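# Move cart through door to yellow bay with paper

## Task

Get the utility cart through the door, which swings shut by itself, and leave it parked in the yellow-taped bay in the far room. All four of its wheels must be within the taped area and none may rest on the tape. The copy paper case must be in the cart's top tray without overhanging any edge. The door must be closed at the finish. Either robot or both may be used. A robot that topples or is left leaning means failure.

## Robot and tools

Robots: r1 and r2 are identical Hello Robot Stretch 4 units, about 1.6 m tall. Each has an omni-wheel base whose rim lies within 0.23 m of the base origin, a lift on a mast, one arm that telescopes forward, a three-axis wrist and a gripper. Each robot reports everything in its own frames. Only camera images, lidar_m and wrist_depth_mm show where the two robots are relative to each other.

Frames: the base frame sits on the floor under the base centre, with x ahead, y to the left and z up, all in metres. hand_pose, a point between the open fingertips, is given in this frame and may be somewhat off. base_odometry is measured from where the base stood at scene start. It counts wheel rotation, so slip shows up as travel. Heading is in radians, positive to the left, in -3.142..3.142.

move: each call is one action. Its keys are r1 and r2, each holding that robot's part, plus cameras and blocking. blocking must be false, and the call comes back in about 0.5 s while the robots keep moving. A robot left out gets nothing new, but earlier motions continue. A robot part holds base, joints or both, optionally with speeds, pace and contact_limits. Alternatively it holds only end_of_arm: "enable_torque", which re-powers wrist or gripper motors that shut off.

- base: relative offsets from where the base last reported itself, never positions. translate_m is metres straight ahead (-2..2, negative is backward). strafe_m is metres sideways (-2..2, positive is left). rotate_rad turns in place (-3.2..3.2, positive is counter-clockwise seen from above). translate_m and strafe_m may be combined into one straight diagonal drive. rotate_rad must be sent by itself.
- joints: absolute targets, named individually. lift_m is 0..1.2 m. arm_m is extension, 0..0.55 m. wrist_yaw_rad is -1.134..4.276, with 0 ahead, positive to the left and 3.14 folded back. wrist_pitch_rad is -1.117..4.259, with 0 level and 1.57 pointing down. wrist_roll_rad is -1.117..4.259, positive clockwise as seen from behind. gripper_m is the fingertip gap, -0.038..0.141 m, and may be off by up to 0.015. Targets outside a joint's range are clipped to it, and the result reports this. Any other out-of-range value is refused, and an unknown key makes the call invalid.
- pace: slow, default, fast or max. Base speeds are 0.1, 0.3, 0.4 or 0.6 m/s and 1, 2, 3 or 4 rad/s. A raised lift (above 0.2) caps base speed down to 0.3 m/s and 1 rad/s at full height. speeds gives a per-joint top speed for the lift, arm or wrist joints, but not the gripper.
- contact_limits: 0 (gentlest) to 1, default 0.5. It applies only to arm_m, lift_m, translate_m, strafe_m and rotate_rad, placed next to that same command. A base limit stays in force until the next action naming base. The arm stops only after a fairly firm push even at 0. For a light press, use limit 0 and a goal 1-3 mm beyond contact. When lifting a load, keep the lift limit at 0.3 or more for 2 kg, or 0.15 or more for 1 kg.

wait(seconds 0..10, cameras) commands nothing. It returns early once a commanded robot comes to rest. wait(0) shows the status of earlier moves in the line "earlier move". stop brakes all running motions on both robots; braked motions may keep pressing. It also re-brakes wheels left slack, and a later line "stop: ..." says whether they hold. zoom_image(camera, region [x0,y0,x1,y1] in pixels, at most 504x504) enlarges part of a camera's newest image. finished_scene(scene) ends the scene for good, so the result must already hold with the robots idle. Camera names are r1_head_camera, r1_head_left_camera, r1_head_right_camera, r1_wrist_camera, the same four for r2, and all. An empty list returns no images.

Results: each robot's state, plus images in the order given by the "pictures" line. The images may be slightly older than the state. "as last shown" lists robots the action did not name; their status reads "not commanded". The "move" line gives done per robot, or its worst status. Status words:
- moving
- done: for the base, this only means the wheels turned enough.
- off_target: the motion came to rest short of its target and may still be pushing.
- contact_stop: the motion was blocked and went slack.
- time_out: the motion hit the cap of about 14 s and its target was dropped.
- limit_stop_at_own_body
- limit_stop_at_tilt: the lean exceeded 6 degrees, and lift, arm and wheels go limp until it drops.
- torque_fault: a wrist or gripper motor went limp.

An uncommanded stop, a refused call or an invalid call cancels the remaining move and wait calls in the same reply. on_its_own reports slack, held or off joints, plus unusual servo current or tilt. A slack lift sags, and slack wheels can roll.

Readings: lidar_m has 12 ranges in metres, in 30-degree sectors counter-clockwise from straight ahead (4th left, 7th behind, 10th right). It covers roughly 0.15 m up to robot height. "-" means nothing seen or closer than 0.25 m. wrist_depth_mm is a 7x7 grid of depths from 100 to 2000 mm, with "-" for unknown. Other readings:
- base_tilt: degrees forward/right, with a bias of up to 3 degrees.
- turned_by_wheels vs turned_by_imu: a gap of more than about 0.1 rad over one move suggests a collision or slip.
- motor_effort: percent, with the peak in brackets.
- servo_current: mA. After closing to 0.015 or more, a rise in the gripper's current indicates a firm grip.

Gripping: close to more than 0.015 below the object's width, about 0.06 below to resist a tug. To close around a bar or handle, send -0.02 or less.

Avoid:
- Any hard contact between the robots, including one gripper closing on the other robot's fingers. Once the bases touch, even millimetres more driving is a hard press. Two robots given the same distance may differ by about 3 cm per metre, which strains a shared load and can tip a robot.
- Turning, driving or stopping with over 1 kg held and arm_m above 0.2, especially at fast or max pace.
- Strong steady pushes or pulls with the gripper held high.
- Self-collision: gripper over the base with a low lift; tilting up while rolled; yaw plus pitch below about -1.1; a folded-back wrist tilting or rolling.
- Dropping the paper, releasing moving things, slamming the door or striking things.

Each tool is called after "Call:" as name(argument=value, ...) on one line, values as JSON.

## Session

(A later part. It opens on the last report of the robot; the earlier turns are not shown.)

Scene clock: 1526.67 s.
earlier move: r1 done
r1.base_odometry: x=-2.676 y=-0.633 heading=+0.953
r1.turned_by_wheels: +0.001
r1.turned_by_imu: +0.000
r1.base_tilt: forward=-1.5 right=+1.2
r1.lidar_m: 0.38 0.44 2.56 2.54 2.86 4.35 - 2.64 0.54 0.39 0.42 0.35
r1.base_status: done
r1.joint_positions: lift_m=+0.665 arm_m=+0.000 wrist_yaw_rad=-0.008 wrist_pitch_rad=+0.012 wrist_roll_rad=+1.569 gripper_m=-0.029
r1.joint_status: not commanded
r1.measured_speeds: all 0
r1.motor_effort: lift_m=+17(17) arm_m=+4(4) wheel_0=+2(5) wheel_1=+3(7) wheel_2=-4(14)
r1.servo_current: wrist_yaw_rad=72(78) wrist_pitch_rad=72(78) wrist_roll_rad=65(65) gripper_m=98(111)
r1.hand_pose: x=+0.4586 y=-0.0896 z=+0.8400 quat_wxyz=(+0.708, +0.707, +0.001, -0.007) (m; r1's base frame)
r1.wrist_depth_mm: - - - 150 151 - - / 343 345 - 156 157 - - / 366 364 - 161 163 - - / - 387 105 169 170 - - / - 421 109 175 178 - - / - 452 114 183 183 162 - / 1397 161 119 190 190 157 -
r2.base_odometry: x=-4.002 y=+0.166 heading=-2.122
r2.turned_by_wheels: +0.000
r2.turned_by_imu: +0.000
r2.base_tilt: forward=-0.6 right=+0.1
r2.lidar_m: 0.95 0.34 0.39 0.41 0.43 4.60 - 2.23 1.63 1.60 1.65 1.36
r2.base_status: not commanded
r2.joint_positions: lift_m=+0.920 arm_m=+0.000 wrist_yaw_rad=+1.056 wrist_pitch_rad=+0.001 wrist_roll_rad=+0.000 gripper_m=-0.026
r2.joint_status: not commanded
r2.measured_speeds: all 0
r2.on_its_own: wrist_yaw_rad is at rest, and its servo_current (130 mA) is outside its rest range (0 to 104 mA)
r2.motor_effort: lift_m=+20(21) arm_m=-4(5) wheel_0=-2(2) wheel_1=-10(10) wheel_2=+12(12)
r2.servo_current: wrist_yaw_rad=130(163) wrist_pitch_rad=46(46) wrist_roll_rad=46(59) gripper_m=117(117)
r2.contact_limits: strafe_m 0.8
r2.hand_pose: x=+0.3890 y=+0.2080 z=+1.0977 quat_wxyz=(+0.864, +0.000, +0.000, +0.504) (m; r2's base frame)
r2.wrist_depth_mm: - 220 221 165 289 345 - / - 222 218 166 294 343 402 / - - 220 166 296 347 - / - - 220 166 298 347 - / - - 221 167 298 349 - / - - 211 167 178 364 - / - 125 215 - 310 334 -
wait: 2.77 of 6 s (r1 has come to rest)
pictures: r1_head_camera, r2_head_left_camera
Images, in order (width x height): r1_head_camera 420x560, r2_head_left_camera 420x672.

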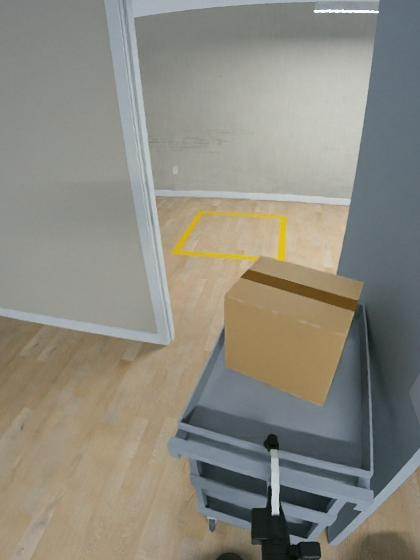

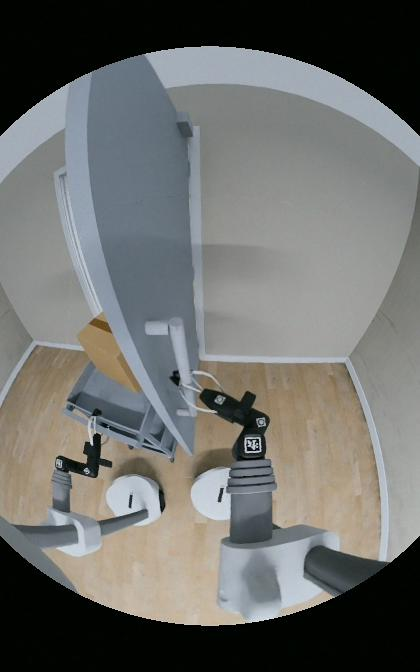

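Call:
move(blocking=false, r1={"base": {"rotate_rad": -0.08}, "pace": "slow"}, cameras=[])

Call:
wait(seconds=4, cameras=[])

Call:
move(blocking=false, r1={"base": {"strafe_m": -0.04}, "pace": "slow"}, cameras=[])

Call:
wait(seconds=4, cameras=["r1_head_camera","r2_head_left_camera","r1_head_right_camera"])

Scene clock: 1542.93 s.
move: r1 moving
r1.base_odometry: x=-2.676 y=-0.633 heading=+0.876
r1.turned_by_wheels: -0.077
r1.turned_by_imu: -0.077
r1.base_tilt: forward=-1.6 right=+1.3
r1.lidar_m: 0.37 0.40 2.41 2.53 2.75 4.18 - 2.80 2.22 0.38 0.42 0.37
r1.base_status: rotate_rad moving
r1.joint_positions: lift_m=+0.665 arm_m=+0.000 wrist_yaw_rad=+0.001 wrist_pitch_rad=+0.012 wrist_roll_rad=+1.569 gripper_m=-0.029
r1.joint_status: not commanded
r1.measured_speeds: translate_m=-0.001 strafe_m=+0.001 rotate_rad=-0.080 lift_m=+0.000 arm_m=+0.000 wrist_yaw_rad=+0.004 wrist_pitch_rad=+0.000 wrist_roll_rad=+0.000
r1.motor_effort: lift_m=+17(17) arm_m=+4(4) wheel_0=+6(11) wheel_1=+4(6) wheel_2=+5(6)
r1.servo_current: wrist_yaw_rad=39(65) wrist_pitch_rad=65(72) wrist_roll_rad=39(65) gripper_m=98(104)
r1.hand_pose: x=+0.4593 y=-0.0873 z=+0.8400 quat_wxyz=(+0.708, +0.707, +0.004, -0.004) (m; r1's base frame)
r1.wrist_depth_mm: - - - 154 155 - - / 345 347 101 160 160 - - / 362 359 - 164 165 - - / - 384 107 170 171 - - / - 415 111 176 178 - - / - 439 115 182 184 163 - / - 161 119 188 189 160 -
r2.base_odometry: x=-4.002 y=+0.166 heading=-2.122
r2.turned_by_wheels: +0.000
r2.turned_by_imu: +0.000
r2.base_tilt: forward=-0.6 right=+0.1
r2.lidar_m: 0.93 0.37 0.40 0.41 0.43 4.59 - 2.26 1.65 1.59 1.66 1.34
r2.base_status: not commanded
r2.joint_positions: lift_m=+0.920 arm_m=+0.000 wrist_yaw_rad=+1.056 wrist_pitch_rad=+0.001 wrist_roll_rad=+0.000 gripper_m=-0.026
r2.joint_status: not commanded
r2.measured_speeds: all 0
r2.motor_effort: lift_m=+20(21) arm_m=-4(5) wheel_0=-2(2) wheel_1=-10(10) wheel_2=+12(12)
r2.servo_current: wrist_yaw_rad=137(163) wrist_pitch_rad=39(46) wrist_roll_rad=33(59) gripper_m=111(111)
r2.contact_limits: strafe_m 0.8
r2.hand_pose: x=+0.3890 y=+0.2080 z=+1.0977 quat_wxyz=(+0.864, +0.000, +0.000, +0.504) (m; r2's base frame)
r2.wrist_depth_mm: - 220 218 165 289 343 - / - 221 219 165 294 343 404 / - - 220 166 296 345 - / - - 220 166 297 349 - / - - 221 167 297 347 - / - - 211 167 178 364 - / - 208 214 - 309 334 -
pictures: none
No camera images: "cameras" was empty.

Scene clock: 1543.30 s.
earlier move: r1 done
r1.base_odometry: x=-2.676 y=-0.633 heading=+0.874
r1.turned_by_wheels: -0.002
r1.turned_by_imu: -0.002
r1.base_tilt: forward=-1.6 right=+1.3
r1.lidar_m: 0.36 0.41 2.40 2.54 2.75 4.18 - 2.78 2.22 0.38 0.43 0.37
r1.base_status: done
r1.joint_positions: lift_m=+0.665 arm_m=+0.000 wrist_yaw_rad=+0.001 wrist_pitch_rad=+0.012 wrist_roll_rad=+1.569 gripper_m=-0.029
r1.joint_status: not commanded
r1.measured_speeds: all 0
r1.motor_effort: lift_m=+17(17) arm_m=+4(4) wheel_0=+7(11) wheel_1=+3(6) wheel_2=+4(6)
r1.servo_current: wrist_yaw_rad=59(65) wrist_pitch_rad=65(72) wrist_roll_rad=52(65) gripper_m=98(104)
r1.hand_pose: x=+0.4593 y=-0.0873 z=+0.8400 quat_wxyz=(+0.708, +0.707, +0.004, -0.004) (m; r1's base frame)
r1.wrist_depth_mm: - - - 154 156 - - / 355 347 101 160 160 - - / 364 357 - 165 166 - - / - 387 107 171 172 - - / - 415 111 176 177 - - / - 439 115 182 183 162 - / - 160 119 188 188 158 -
r2.base_odometry: x=-4.002 y=+0.166 heading=-2.122
r2.turned_by_wheels: +0.000
r2.turned_by_imu: +0.000
r2.base_tilt: forward=-0.6 right=+0.0
r2.lidar_m: 0.92 0.36 0.40 0.40 0.39 4.58 - 2.24 1.64 1.58 1.65 1.39
r2.base_status: not commanded
r2.joint_positions: lift_m=+0.920 arm_m=+0.000 wrist_yaw_rad=+1.056 wrist_pitch_rad=+0.001 wrist_roll_rad=+0.000 gripper_m=-0.026
r2.joint_status: not commanded
r2.measured_speeds: all 0
r2.on_its_own: wrist_yaw_rad is at rest, and its servo_current (137 mA) is outside its rest range (0 to 104 mA)
r2.motor_effort: lift_m=+20(21) arm_m=-4(5) wheel_0=-2(2) wheel_1=-10(10) wheel_2=+12(12)
r2.servo_current: wrist_yaw_rad=137(163) wrist_pitch_rad=39(46) wrist_roll_rad=46(59) gripper_m=111(117)
r2.contact_limits: strafe_m 0.8
r2.hand_pose: x=+0.3890 y=+0.2080 z=+1.0977 quat_wxyz=(+0.864, +0.000, +0.000, +0.504) (m; r2's base frame)
r2.wrist_depth_mm: - 220 218 164 289 345 - / - 223 219 166 294 345 402 / - - 219 166 297 347 - / - - 220 166 298 349 - / - - 222 167 298 347 - / - - 210 167 178 364 - / - 208 214 - 310 336 -
wait: 0.37 of 4 s (r1 has come to rest)
pictures: none
No camera images: "cameras" was empty.

Scene clock: 1543.80 s.
move: r1 moving
r1.base_odometry: x=-2.665 y=-0.642 heading=+0.875
r1.turned_by_wheels: +0.001
r1.turned_by_imu: +0.001
r1.base_tilt: forward=-1.6 right=+1.2
r1.lidar_m: 0.36 0.38 2.37 2.54 2.79 4.20 - 2.81 2.22 0.38 0.42 0.36
r1.base_status: strafe_m moving
r1.joint_positions: lift_m=+0.665 arm_m=+0.000 wrist_yaw_rad=+0.002 wrist_pitch_rad=+0.012 wrist_roll_rad=+1.569 gripper_m=-0.029
r1.joint_status: not commanded
r1.measured_speeds: translate_m=+0.000 strafe_m=-0.056 rotate_rad=+0.003 lift_m=+0.000 arm_m=+0.000 wrist_yaw_rad=+0.006 wrist_pitch_rad=+0.000 wrist_roll_rad=+0.000
r1.motor_effort: lift_m=+17(17) arm_m=+4(4) wheel_0=+11(13) wheel_1=-5(5) wheel_2=+2(3)
r1.servo_current: wrist_yaw_rad=65(65) wrist_pitch_rad=59(72) wrist_roll_rad=46(59) gripper_m=98(104)
r1.hand_pose: x=+0.4595 y=-0.0868 z=+0.8400 quat_wxyz=(+0.708, +0.707, +0.005, -0.003) (m; r1's base frame)
r1.wrist_depth_mm: - - - 155 157 - - / 366 366 102 161 162 - - / 364 359 106 165 166 - - / - 382 108 171 172 - - / - 413 111 176 178 - - / - 436 116 182 183 163 - / - 160 119 187 189 157 -
r2.base_odometry: x=-4.002 y=+0.166 heading=-2.122
r2.turned_by_wheels: +0.000
r2.turned_by_imu: +0.000
r2.base_tilt: forward=-0.6 right=+0.1
r2.lidar_m: 0.94 0.37 0.38 0.37 0.41 4.62 - 2.22 1.66 1.57 1.68 1.37
r2.base_status: not commanded
r2.joint_positions: lift_m=+0.920 arm_m=+0.000 wrist_yaw_rad=+1.056 wrist_pitch_rad=+0.001 wrist_roll_rad=+0.000 gripper_m=-0.026
r2.joint_status: not commanded
r2.measured_speeds: all 0
r2.motor_effort: lift_m=+20(21) arm_m=-4(5) wheel_0=-2(2) wheel_1=-10(10) wheel_2=+12(12)
r2.servo_current: wrist_yaw_rad=137(156) wrist_pitch_rad=39(46) wrist_roll_rad=46(65) gripper_m=104(117)
r2.contact_limits: strafe_m 0.8
r2.hand_pose: x=+0.3890 y=+0.2080 z=+1.0977 quat_wxyz=(+0.864, +0.000, +0.000, +0.504) (m; r2's base frame)
r2.wrist_depth_mm: - 221 219 165 287 343 - / - 224 218 166 294 345 402 / - - 220 166 297 345 - / - - 220 166 297 347 - / - - 221 167 298 349 - / - - 211 167 178 362 - / - 208 214 - 310 334 -
pictures: none
No camera images: "cameras" was empty.

Scene clock: 1544.77 s.
earlier move: r1 done
r1.base_odometry: x=-2.645 y=-0.658 heading=+0.874
r1.turned_by_wheels: +0.000
r1.turned_by_imu: +0.000
r1.base_tilt: forward=-1.6 right=+1.3
r1.lidar_m: 0.33 0.38 2.39 2.57 2.82 4.23 - 2.76 2.18 0.36 0.38 0.37
r1.base_status: done
r1.joint_positions: lift_m=+0.665 arm_m=+0.000 wrist_yaw_rad=+0.003 wrist_pitch_rad=+0.012 wrist_roll_rad=+1.569 gripper_m=-0.029
r1.joint_status: not commanded
r1.measured_speeds: all 0
r1.motor_effort: lift_m=+17(17) arm_m=+0(4) wheel_0=+6(15) wheel_1=-3(5) wheel_2=+3(4)
r1.servo_current: wrist_yaw_rad=33(78) wrist_pitch_rad=65(78) wrist_roll_rad=46(65) gripper_m=104(111)
r1.hand_pose: x=+0.4595 y=-0.0865 z=+0.8400 quat_wxyz=(+0.708, +0.707, +0.005, -0.003) (m; r1's base frame)
r1.wrist_depth_mm: 512 500 103 161 162 525 - / - 402 106 165 166 - - / 362 362 108 169 171 - - / 389 379 111 173 174 - - / - 404 114 178 179 - - / - 424 117 182 184 163 - / - 166 120 186 187 156 -
r2.base_odometry: x=-4.002 y=+0.166 heading=-2.122
r2.turned_by_wheels: +0.000
r2.turned_by_imu: +0.000
r2.base_tilt: forward=-0.6 right=+0.0
r2.lidar_m: 0.93 0.37 0.34 0.36 0.37 4.61 - 2.23 1.65 1.60 1.67 1.35
r2.base_status: not commanded
r2.joint_positions: lift_m=+0.920 arm_m=+0.000 wrist_yaw_rad=+1.056 wrist_pitch_rad=+0.001 wrist_roll_rad=+0.000 gripper_m=-0.026
r2.joint_status: not commanded
r2.measured_speeds: all 0
r2.on_its_own: wrist_yaw_rad is at rest, and its servo_current (143 mA) is outside its rest range (0 to 104 mA)
r2.motor_effort: lift_m=+20(21) arm_m=-5(5) wheel_0=-2(2) wheel_1=-10(10) wheel_2=+12(12)
r2.servo_current: wrist_yaw_rad=143(156) wrist_pitch_rad=46(46) wrist_roll_rad=59(65) gripper_m=111(117)
r2.contact_limits: strafe_m 0.8
r2.hand_pose: x=+0.3890 y=+0.2080 z=+1.0977 quat_wxyz=(+0.864, +0.000, +0.000, +0.504) (m; r2's base frame)
r2.wrist_depth_mm: - 223 219 165 287 343 - / - 224 218 166 294 343 404 / - - 220 166 296 345 - / - - 221 166 298 347 404 / - - 220 167 298 349 - / - - 211 167 178 364 - / - 213 216 - 309 334 -
wait: 0.97 of 4 s (r1 has come to rest)
pictures: r1_head_camera, r1_head_right_camera, r2_head_left_camera
Images, in order (width x height): r1_head_camera 420x560, r1_head_right_camera 420x672, r2_head_left_camera 420x672.

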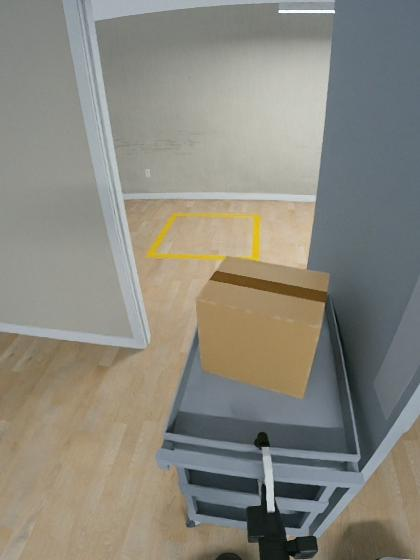

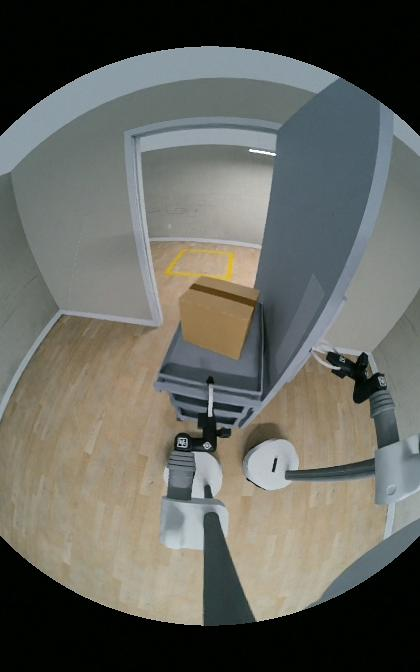

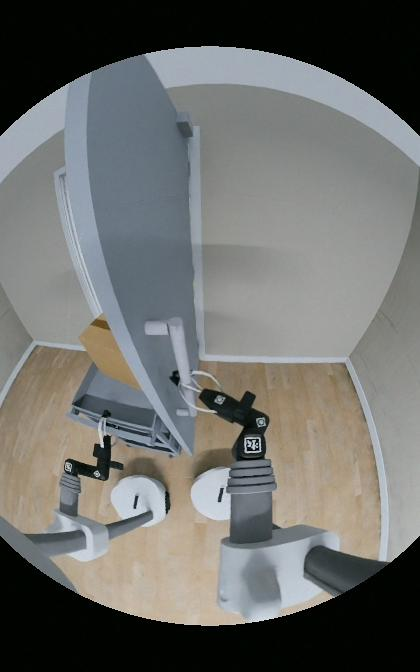

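Call:
move(blocking=false, r2={"base": {"strafe_m": -0.08}, "pace": "slow", "contact_limits": {"strafe_m": 0.8}}, cameras=[])

Call:
wait(seconds=5, cameras=["r1_head_right_camera","r1_head_camera","r2_head_left_camera"])

Scene clock: 1561.27 s.
move: r2 moving
r1: as last shown
r1.base_tilt: forward=-1.6 right=+1.2
r1.lidar_m: 0.36 0.37 2.36 2.57 2.81 4.24 - 2.75 2.21 0.36 0.41 0.38
r1.motor_effort: lift_m=+17(17) arm_m=-3(4) wheel_0=+6(6) wheel_1=-3(3) wheel_2=+3(3)
r1.servo_current: wrist_yaw_rad=33(59) wrist_pitch_rad=72(72) wrist_roll_rad=39(65) gripper_m=104(104)
r1.wrist_depth_mm: 525 517 103 161 162 539 - / - 402 106 166 167 - - / 362 359 109 170 171 - - / 387 382 111 173 175 - - / - 404 114 178 179 - - / - 424 117 182 183 163 - / - 166 120 186 188 157 -
r2.base_odometry: x=-4.014 y=+0.173 heading=-2.123
r2.turned_by_wheels: +0.000
r2.turned_by_imu: +0.001
r2.base_tilt: forward=-0.6 right=+0.0
r2.lidar_m: 0.98 0.36 0.38 0.41 0.41 4.59 - 2.22 1.63 1.58 1.65 1.35
r2.base_status: strafe_m moving
r2.joint_positions: lift_m=+0.920 arm_m=+0.000 wrist_yaw_rad=+1.056 wrist_pitch_rad=+0.001 wrist_roll_rad=+0.000 gripper_m=-0.026
r2.joint_status: not commanded
r2.measured_speeds: translate_m=+0.000 strafe_m=-0.056 rotate_rad=-0.002 lift_m=+0.000 arm_m=+0.000 wrist_yaw_rad=+0.000 wrist_pitch_rad=+0.000 wrist_roll_rad=+0.000
r2.motor_effort: lift_m=+20(21) arm_m=-4(5) wheel_0=+7(7) wheel_1=-19(21) wheel_2=+10(12)
r2.servo_current: wrist_yaw_rad=143(156) wrist_pitch_rad=39(46) wrist_roll_rad=39(52) gripper_m=111(117)
r2.contact_limits: strafe_m 0.8
r2.hand_pose: x=+0.3889 y=+0.2081 z=+1.0977 quat_wxyz=(+0.864, +0.000, +0.000, +0.504) (m; r2's base frame)
r2.wrist_depth_mm: - 216 218 164 287 347 - / - 219 218 166 297 349 - / - - 220 165 297 349 - / - - 220 166 298 351 - / - - 220 167 300 353 - / - - 211 167 178 355 - / - 211 214 - 312 330 -
pictures: none
No camera images: "cameras" was empty.

Scene clock: 1562.70 s.
earlier move: r2 done
r1.base_odometry: x=-2.645 y=-0.658 heading=+0.874
r1.turned_by_wheels: +0.000
r1.turned_by_imu: +0.000
r1.base_tilt: forward=-1.6 right=+1.3
r1.lidar_m: 0.35 0.40 2.36 2.57 2.78 4.23 - 2.75 2.18 0.44 0.47 0.37
r1.base_status: not commanded
r1.joint_positions: lift_m=+0.665 arm_m=+0.000 wrist_yaw_rad=+0.003 wrist_pitch_rad=+0.012 wrist_roll_rad=+1.569 gripper_m=-0.029
r1.joint_status: not commanded
r1.measured_speeds: all 0
r1.motor_effort: lift_m=+17(17) arm_m=-3(4) wheel_0=+6(6) wheel_1=-3(3) wheel_2=+3(3)
r1.servo_current: wrist_yaw_rad=39(72) wrist_pitch_rad=65(78) wrist_roll_rad=39(65) gripper_m=104(111)
r1.hand_pose: x=+0.4595 y=-0.0865 z=+0.8400 quat_wxyz=(+0.708, +0.707, +0.005, -0.003) (m; r1's base frame)
r1.wrist_depth_mm: - - 103 161 162 - - / - 399 106 165 166 - - / 362 357 109 169 171 - - / 389 382 111 173 175 - - / - 404 114 178 179 - - / - 427 117 182 184 162 - / - 167 120 186 187 156 -
r2.base_odometry: x=-4.070 y=+0.207 heading=-2.122
r2.turned_by_wheels: +0.001
r2.turned_by_imu: -0.016
r2.base_tilt: forward=-0.6 right=+0.0
r2.lidar_m: 1.29 0.34 0.45 0.42 0.44 4.60 - 2.16 1.58 1.50 1.58 1.33
r2.base_status: done
r2.joint_positions: lift_m=+0.920 arm_m=+0.000 wrist_yaw_rad=+1.064 wrist_pitch_rad=+0.001 wrist_roll_rad=+0.000 gripper_m=-0.026
r2.joint_status: not commanded
r2.measured_speeds: all 0
r2.motor_effort: lift_m=+20(21) arm_m=-5(6) wheel_0=+1(12) wheel_1=-12(22) wheel_2=+13(16)
r2.servo_current: wrist_yaw_rad=91(156) wrist_pitch_rad=39(46) wrist_roll_rad=52(59) gripper_m=111(117)
r2.contact_limits: strafe_m 0.8
r2.hand_pose: x=+0.3873 y=+0.2098 z=+1.0977 quat_wxyz=(+0.862, +0.000, +0.000, +0.507) (m; r2's base frame)
r2.wrist_depth_mm: - - 221 167 312 370 - / - 202 219 168 312 368 - / - 202 220 168 312 366 - / - 204 220 169 317 368 - / - 204 221 169 317 370 - / - 208 208 170 179 375 - / - 215 217 - 330 353 -
wait: 1.43 of 5 s (r2 has come to rest)
pictures: r1_head_camera, r1_head_right_camera, r2_head_left_camera
Images, in order (width x height): r1_head_camera 420x560, r1_head_right_camera 420x672, r2_head_left_camera 420x672.

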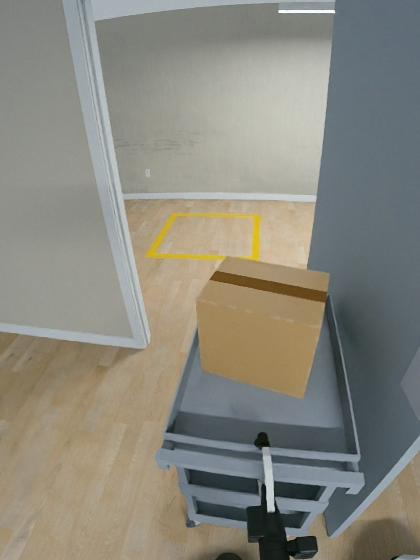

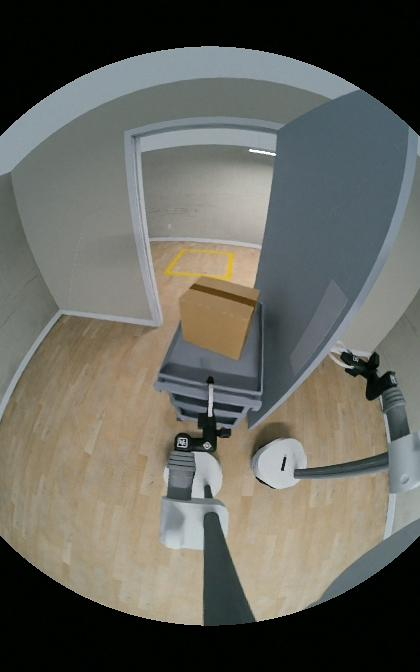

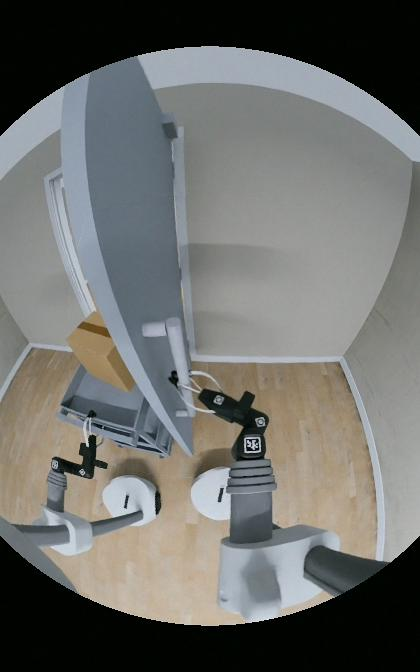

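Call:
move(blocking=false, r1={"base": {"strafe_m": -0.08}, "pace": "slow", "contact_limits": {"strafe_m": 0.4}}, cameras=[])

Call:
wait(seconds=5, cameras=["r1_head_right_camera"])

Scene clock: 1568.07 s.
move: r1 moving
r1.base_odometry: x=-2.634 y=-0.667 heading=+0.875
r1.turned_by_wheels: +0.001
r1.turned_by_imu: +0.000
r1.base_tilt: forward=-1.6 right=+1.3
r1.lidar_m: 0.34 0.38 2.39 2.59 2.79 4.28 - 2.74 2.17 0.41 0.45 0.38
r1.base_status: strafe_m moving
r1.joint_positions: lift_m=+0.665 arm_m=+0.000 wrist_yaw_rad=+0.004 wrist_pitch_rad=+0.012 wrist_roll_rad=+1.569 gripper_m=-0.029
r1.joint_status: not commanded
r1.measured_speeds: translate_m=+0.001 strafe_m=-0.057 rotate_rad=-0.004 lift_m=+0.000 arm_m=+0.000 wrist_yaw_rad=+0.000 wrist_pitch_rad=+0.000 wrist_roll_rad=+0.000
r1.motor_effort: lift_m=+17(17) arm_m=-4(4) wheel_0=+10(12) wheel_1=-6(7) wheel_2=+5(5)
r1.servo_current: wrist_yaw_rad=52(65) wrist_pitch_rad=65(72) wrist_roll_rad=39(59) gripper_m=104(104)
r1.contact_limits: strafe_m 0.4
r1.hand_pose: x=+0.4596 y=-0.0863 z=+0.8400 quat_wxyz=(+0.708, +0.707, +0.006, -0.003) (m; r1's base frame)
r1.wrist_depth_mm: - - 104 163 163 - - / - 436 107 167 167 - - / 364 364 109 170 171 - - / 382 379 112 174 176 - - / - 404 114 178 180 - - / - 421 118 183 184 166 - / - 167 120 186 187 157 -
r2: as last shown
r2.turned_by_wheels: +0.000
r2.turned_by_imu: +0.000
r2.base_tilt: forward=-0.6 right=+0.1
r2.lidar_m: 1.30 0.37 0.42 0.43 0.42 4.64 - 2.17 1.59 1.53 1.58 1.36
r2.motor_effort: lift_m=+21(21) arm_m=-5(6) wheel_0=+1(2) wheel_1=-11(12) wheel_2=+13(14)
r2.servo_current: wrist_yaw_rad=85(91) wrist_pitch_rad=39(46) wrist_roll_rad=39(59) gripper_m=111(117)
r2.contact_limits: strafe_m 0.8
r2.wrist_depth_mm: - - 222 167 314 368 - / - 202 218 167 312 368 - / - 203 218 168 314 368 - / - 203 219 168 315 370 - / - 204 220 169 317 373 - / - 208 208 169 179 373 - / - 125 216 - 330 351 -
pictures: none
No camera images: "cameras" was empty.

Scene clock: 1569.50 s.
earlier move: r1 done
r1.base_odometry: x=-2.584 y=-0.709 heading=+0.875
r1.turned_by_wheels: +0.000
r1.turned_by_imu: +0.000
r1.base_tilt: forward=-1.6 right=+1.3
r1.lidar_m: 0.35 0.35 2.35 2.64 2.90 4.34 - 2.69 2.09 0.34 0.37 0.40
r1.base_status: done
r1.joint_positions: lift_m=+0.665 arm_m=+0.000 wrist_yaw_rad=+0.005 wrist_pitch_rad=+0.012 wrist_roll_rad=+1.569 gripper_m=-0.029
r1.joint_status: not commanded
r1.measured_speeds: all 0
r1.motor_effort: lift_m=+17(17) arm_m=-3(4) wheel_0=+5(13) wheel_1=-2(7) wheel_2=+5(5)
r1.servo_current: wrist_yaw_rad=46(72) wrist_pitch_rad=72(72) wrist_roll_rad=20(65) gripper_m=98(104)
r1.contact_limits: strafe_m 0.4
r1.hand_pose: x=+0.4597 y=-0.0859 z=+0.8400 quat_wxyz=(+0.708, +0.707, +0.006, -0.002) (m; r1's base frame)
r1.wrist_depth_mm: 480 473 116 176 178 508 477 / - - 118 178 180 - - / - 415 118 179 181 - - / 382 382 119 180 182 - - / - 394 120 182 183 - - / - 404 121 183 185 166 - / - 165 121 184 185 156 -
r2.base_odometry: x=-4.070 y=+0.207 heading=-2.122
r2.turned_by_wheels: +0.000
r2.turned_by_imu: +0.000
r2.base_tilt: forward=-0.6 right=+0.0
r2.lidar_m: 1.29 0.36 0.37 0.36 0.39 4.57 - 2.17 1.57 1.52 1.60 1.38
r2.base_status: not commanded
r2.joint_positions: lift_m=+0.920 arm_m=+0.000 wrist_yaw_rad=+1.064 wrist_pitch_rad=+0.001 wrist_roll_rad=+0.000 gripper_m=-0.026
r2.joint_status: not commanded
r2.measured_speeds: all 0
r2.motor_effort: lift_m=+20(21) arm_m=-6(6) wheel_0=+1(2) wheel_1=-11(12) wheel_2=+13(14)
r2.servo_current: wrist_yaw_rad=85(98) wrist_pitch_rad=39(46) wrist_roll_rad=46(65) gripper_m=111(117)
r2.contact_limits: strafe_m 0.8
r2.hand_pose: x=+0.3873 y=+0.2098 z=+1.0977 quat_wxyz=(+0.862, +0.000, +0.000, +0.507) (m; r2's base frame)
r2.wrist_depth_mm: - - 222 167 314 366 - / - 202 218 167 312 370 - / - 203 220 167 312 370 - / - 203 220 168 317 368 - / - 204 220 168 315 375 - / - 208 207 169 178 375 - / - 215 216 - 329 351 -
wait: 1.43 of 5 s (r1 has come to rest)
pictures: r1_head_right_camera
Images, in order (width x height): r1_head_right_camera 420x672.

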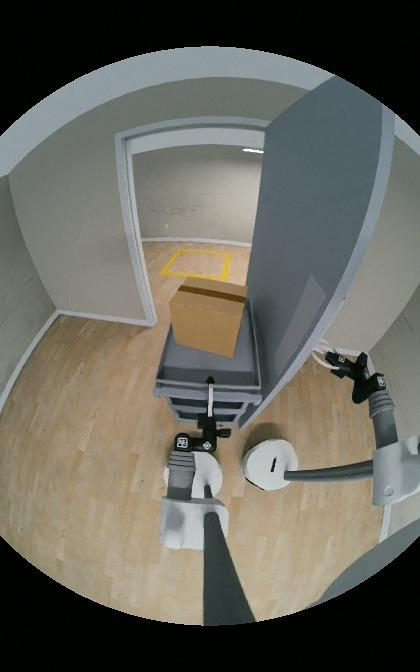

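Call:
move(blocking=false, r1={"base": {"translate_m": 0.25}, "pace": "slow"}, cameras=[])

Call:
wait(seconds=6, cameras=["r1_head_camera","r1_head_right_camera"])

Scene clock: 1575.90 s.
move: r1 moving
r1.base_odometry: x=-2.576 y=-0.700 heading=+0.875
r1.turned_by_wheels: +0.000
r1.turned_by_imu: +0.000
r1.base_tilt: forward=-1.6 right=+1.3
r1.lidar_m: 0.32 0.35 2.34 2.63 2.88 4.38 - 2.66 2.10 0.34 0.39 0.40
r1.base_status: translate_m moving
r1.joint_positions: lift_m=+0.665 arm_m=+0.000 wrist_yaw_rad=+0.003 wrist_pitch_rad=+0.012 wrist_roll_rad=+1.569 gripper_m=-0.029
r1.joint_status: not commanded
r1.measured_speeds: translate_m=+0.050 strafe_m=+0.000 rotate_rad=+0.001 lift_m=+0.000 arm_m=+0.000 wrist_yaw_rad=-0.002 wrist_pitch_rad=+0.000 wrist_roll_rad=+0.000
r1.motor_effort: lift_m=+17(17) arm_m=+1(4) wheel_0=+10(10) wheel_1=+2(6) wheel_2=-8(9)
r1.servo_current: wrist_yaw_rad=33(59) wrist_pitch_rad=72(72) wrist_roll_rad=59(59) gripper_m=98(104)
r1.hand_pose: x=+0.4595 y=-0.0867 z=+0.8400 quat_wxyz=(+0.708, +0.707, +0.005, -0.003) (m; r1's base frame)
r1.wrist_depth_mm: 449 452 119 180 181 484 449 / - - 120 181 182 - - / - 379 120 181 182 - - / - 379 120 182 182 - - / - 392 121 182 183 - - / - 402 121 182 183 163 - / - 164 121 183 185 156 -
r2: as last shown
r2.lidar_m: 1.30 0.37 0.39 0.36 0.36 4.61 - 2.16 1.61 1.50 1.55 1.35
r2.motor_effort: lift_m=+20(21) arm_m=-5(5) wheel_0=+1(1) wheel_1=-11(12) wheel_2=+13(14)
r2.servo_current: wrist_yaw_rad=85(104) wrist_pitch_rad=39(46) wrist_roll_rad=39(52) gripper_m=111(111)
r2.contact_limits: strafe_m 0.8
r2.wrist_depth_mm: - - 221 166 312 366 - / - 202 218 167 312 366 - / - 203 219 167 314 370 - / - 202 220 168 315 370 - / - 204 221 168 317 370 - / - 208 208 170 178 375 - / - 196 216 - 330 351 -
pictures: none
No camera images: "cameras" was empty.

Scene clock: 1579.20 s.
earlier move: r1 done
r1.base_odometry: x=-2.424 y=-0.518 heading=+0.875
r1.turned_by_wheels: +0.000
r1.turned_by_imu: -0.002
r1.base_tilt: forward=-1.6 right=+1.3
r1.lidar_m: 0.33 0.35 1.96 2.62 2.81 4.27 - 2.69 0.38 0.39 0.35 0.39
r1.base_status: done
r1.joint_positions: lift_m=+0.665 arm_m=+0.000 wrist_yaw_rad=-0.002 wrist_pitch_rad=+0.012 wrist_roll_rad=+1.569 gripper_m=-0.029
r1.joint_status: not commanded
r1.measured_speeds: all 0
r1.motor_effort: lift_m=+17(17) arm_m=+4(4) wheel_0=+1(10) wheel_1=+3(7) wheel_2=-4(12)
r1.servo_current: wrist_yaw_rad=59(59) wrist_pitch_rad=59(78) wrist_roll_rad=52(65) gripper_m=104(111)
r1.hand_pose: x=+0.4591 y=-0.0880 z=+0.8400 quat_wxyz=(+0.708, +0.707, +0.003, -0.005) (m; r1's base frame)
r1.wrist_depth_mm: 397 394 - 185 186 418 415 / 492 512 - 185 187 530 - / - 469 - 185 186 - - / - 382 379 184 184 - - / - 389 122 183 185 - - / - 399 122 182 183 159 - / - 169 121 182 183 156 -
r2.base_odometry: x=-4.070 y=+0.207 heading=-2.122
r2.turned_by_wheels: +0.000
r2.turned_by_imu: +0.000
r2.base_tilt: forward=-0.6 right=+0.1
r2.lidar_m: 1.29 0.36 0.40 0.35 3.38 4.59 - 2.15 1.59 1.49 1.57 1.34
r2.base_status: not commanded
r2.joint_positions: lift_m=+0.920 arm_m=+0.000 wrist_yaw_rad=+1.064 wrist_pitch_rad=+0.001 wrist_roll_rad=+0.000 gripper_m=-0.026
r2.joint_status: not commanded
r2.measured_speeds: all 0
r2.motor_effort: lift_m=+20(21) arm_m=-5(6) wheel_0=+1(1) wheel_1=-11(12) wheel_2=+13(14)
r2.servo_current: wrist_yaw_rad=85(104) wrist_pitch_rad=39(52) wrist_roll_rad=46(59) gripper_m=104(117)
r2.contact_limits: strafe_m 0.8
r2.hand_pose: x=+0.3873 y=+0.2098 z=+1.0977 quat_wxyz=(+0.862, +0.000, +0.000, +0.507) (m; r2's base frame)
r2.wrist_depth_mm: - - 221 167 312 366 - / - 201 218 167 312 366 - / - 202 219 167 315 368 - / - 202 219 167 314 370 - / - 204 220 169 319 373 - / - 208 207 169 178 373 - / 452 488 217 - 329 349 -
wait: 3.30 of 6 s (r1 has come to rest)
pictures: r1_head_camera, r1_head_right_camera
Images, in order (width x height): r1_head_camera 420x560, r1_head_right_camera 420x672.

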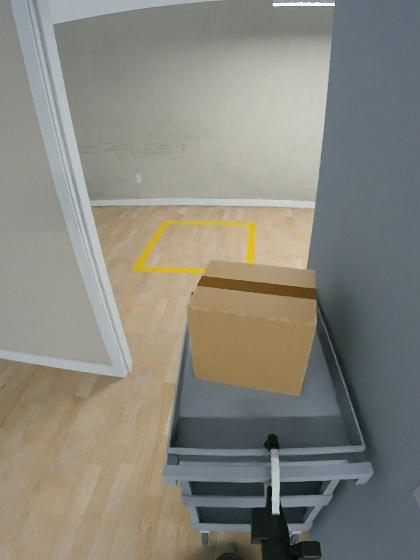

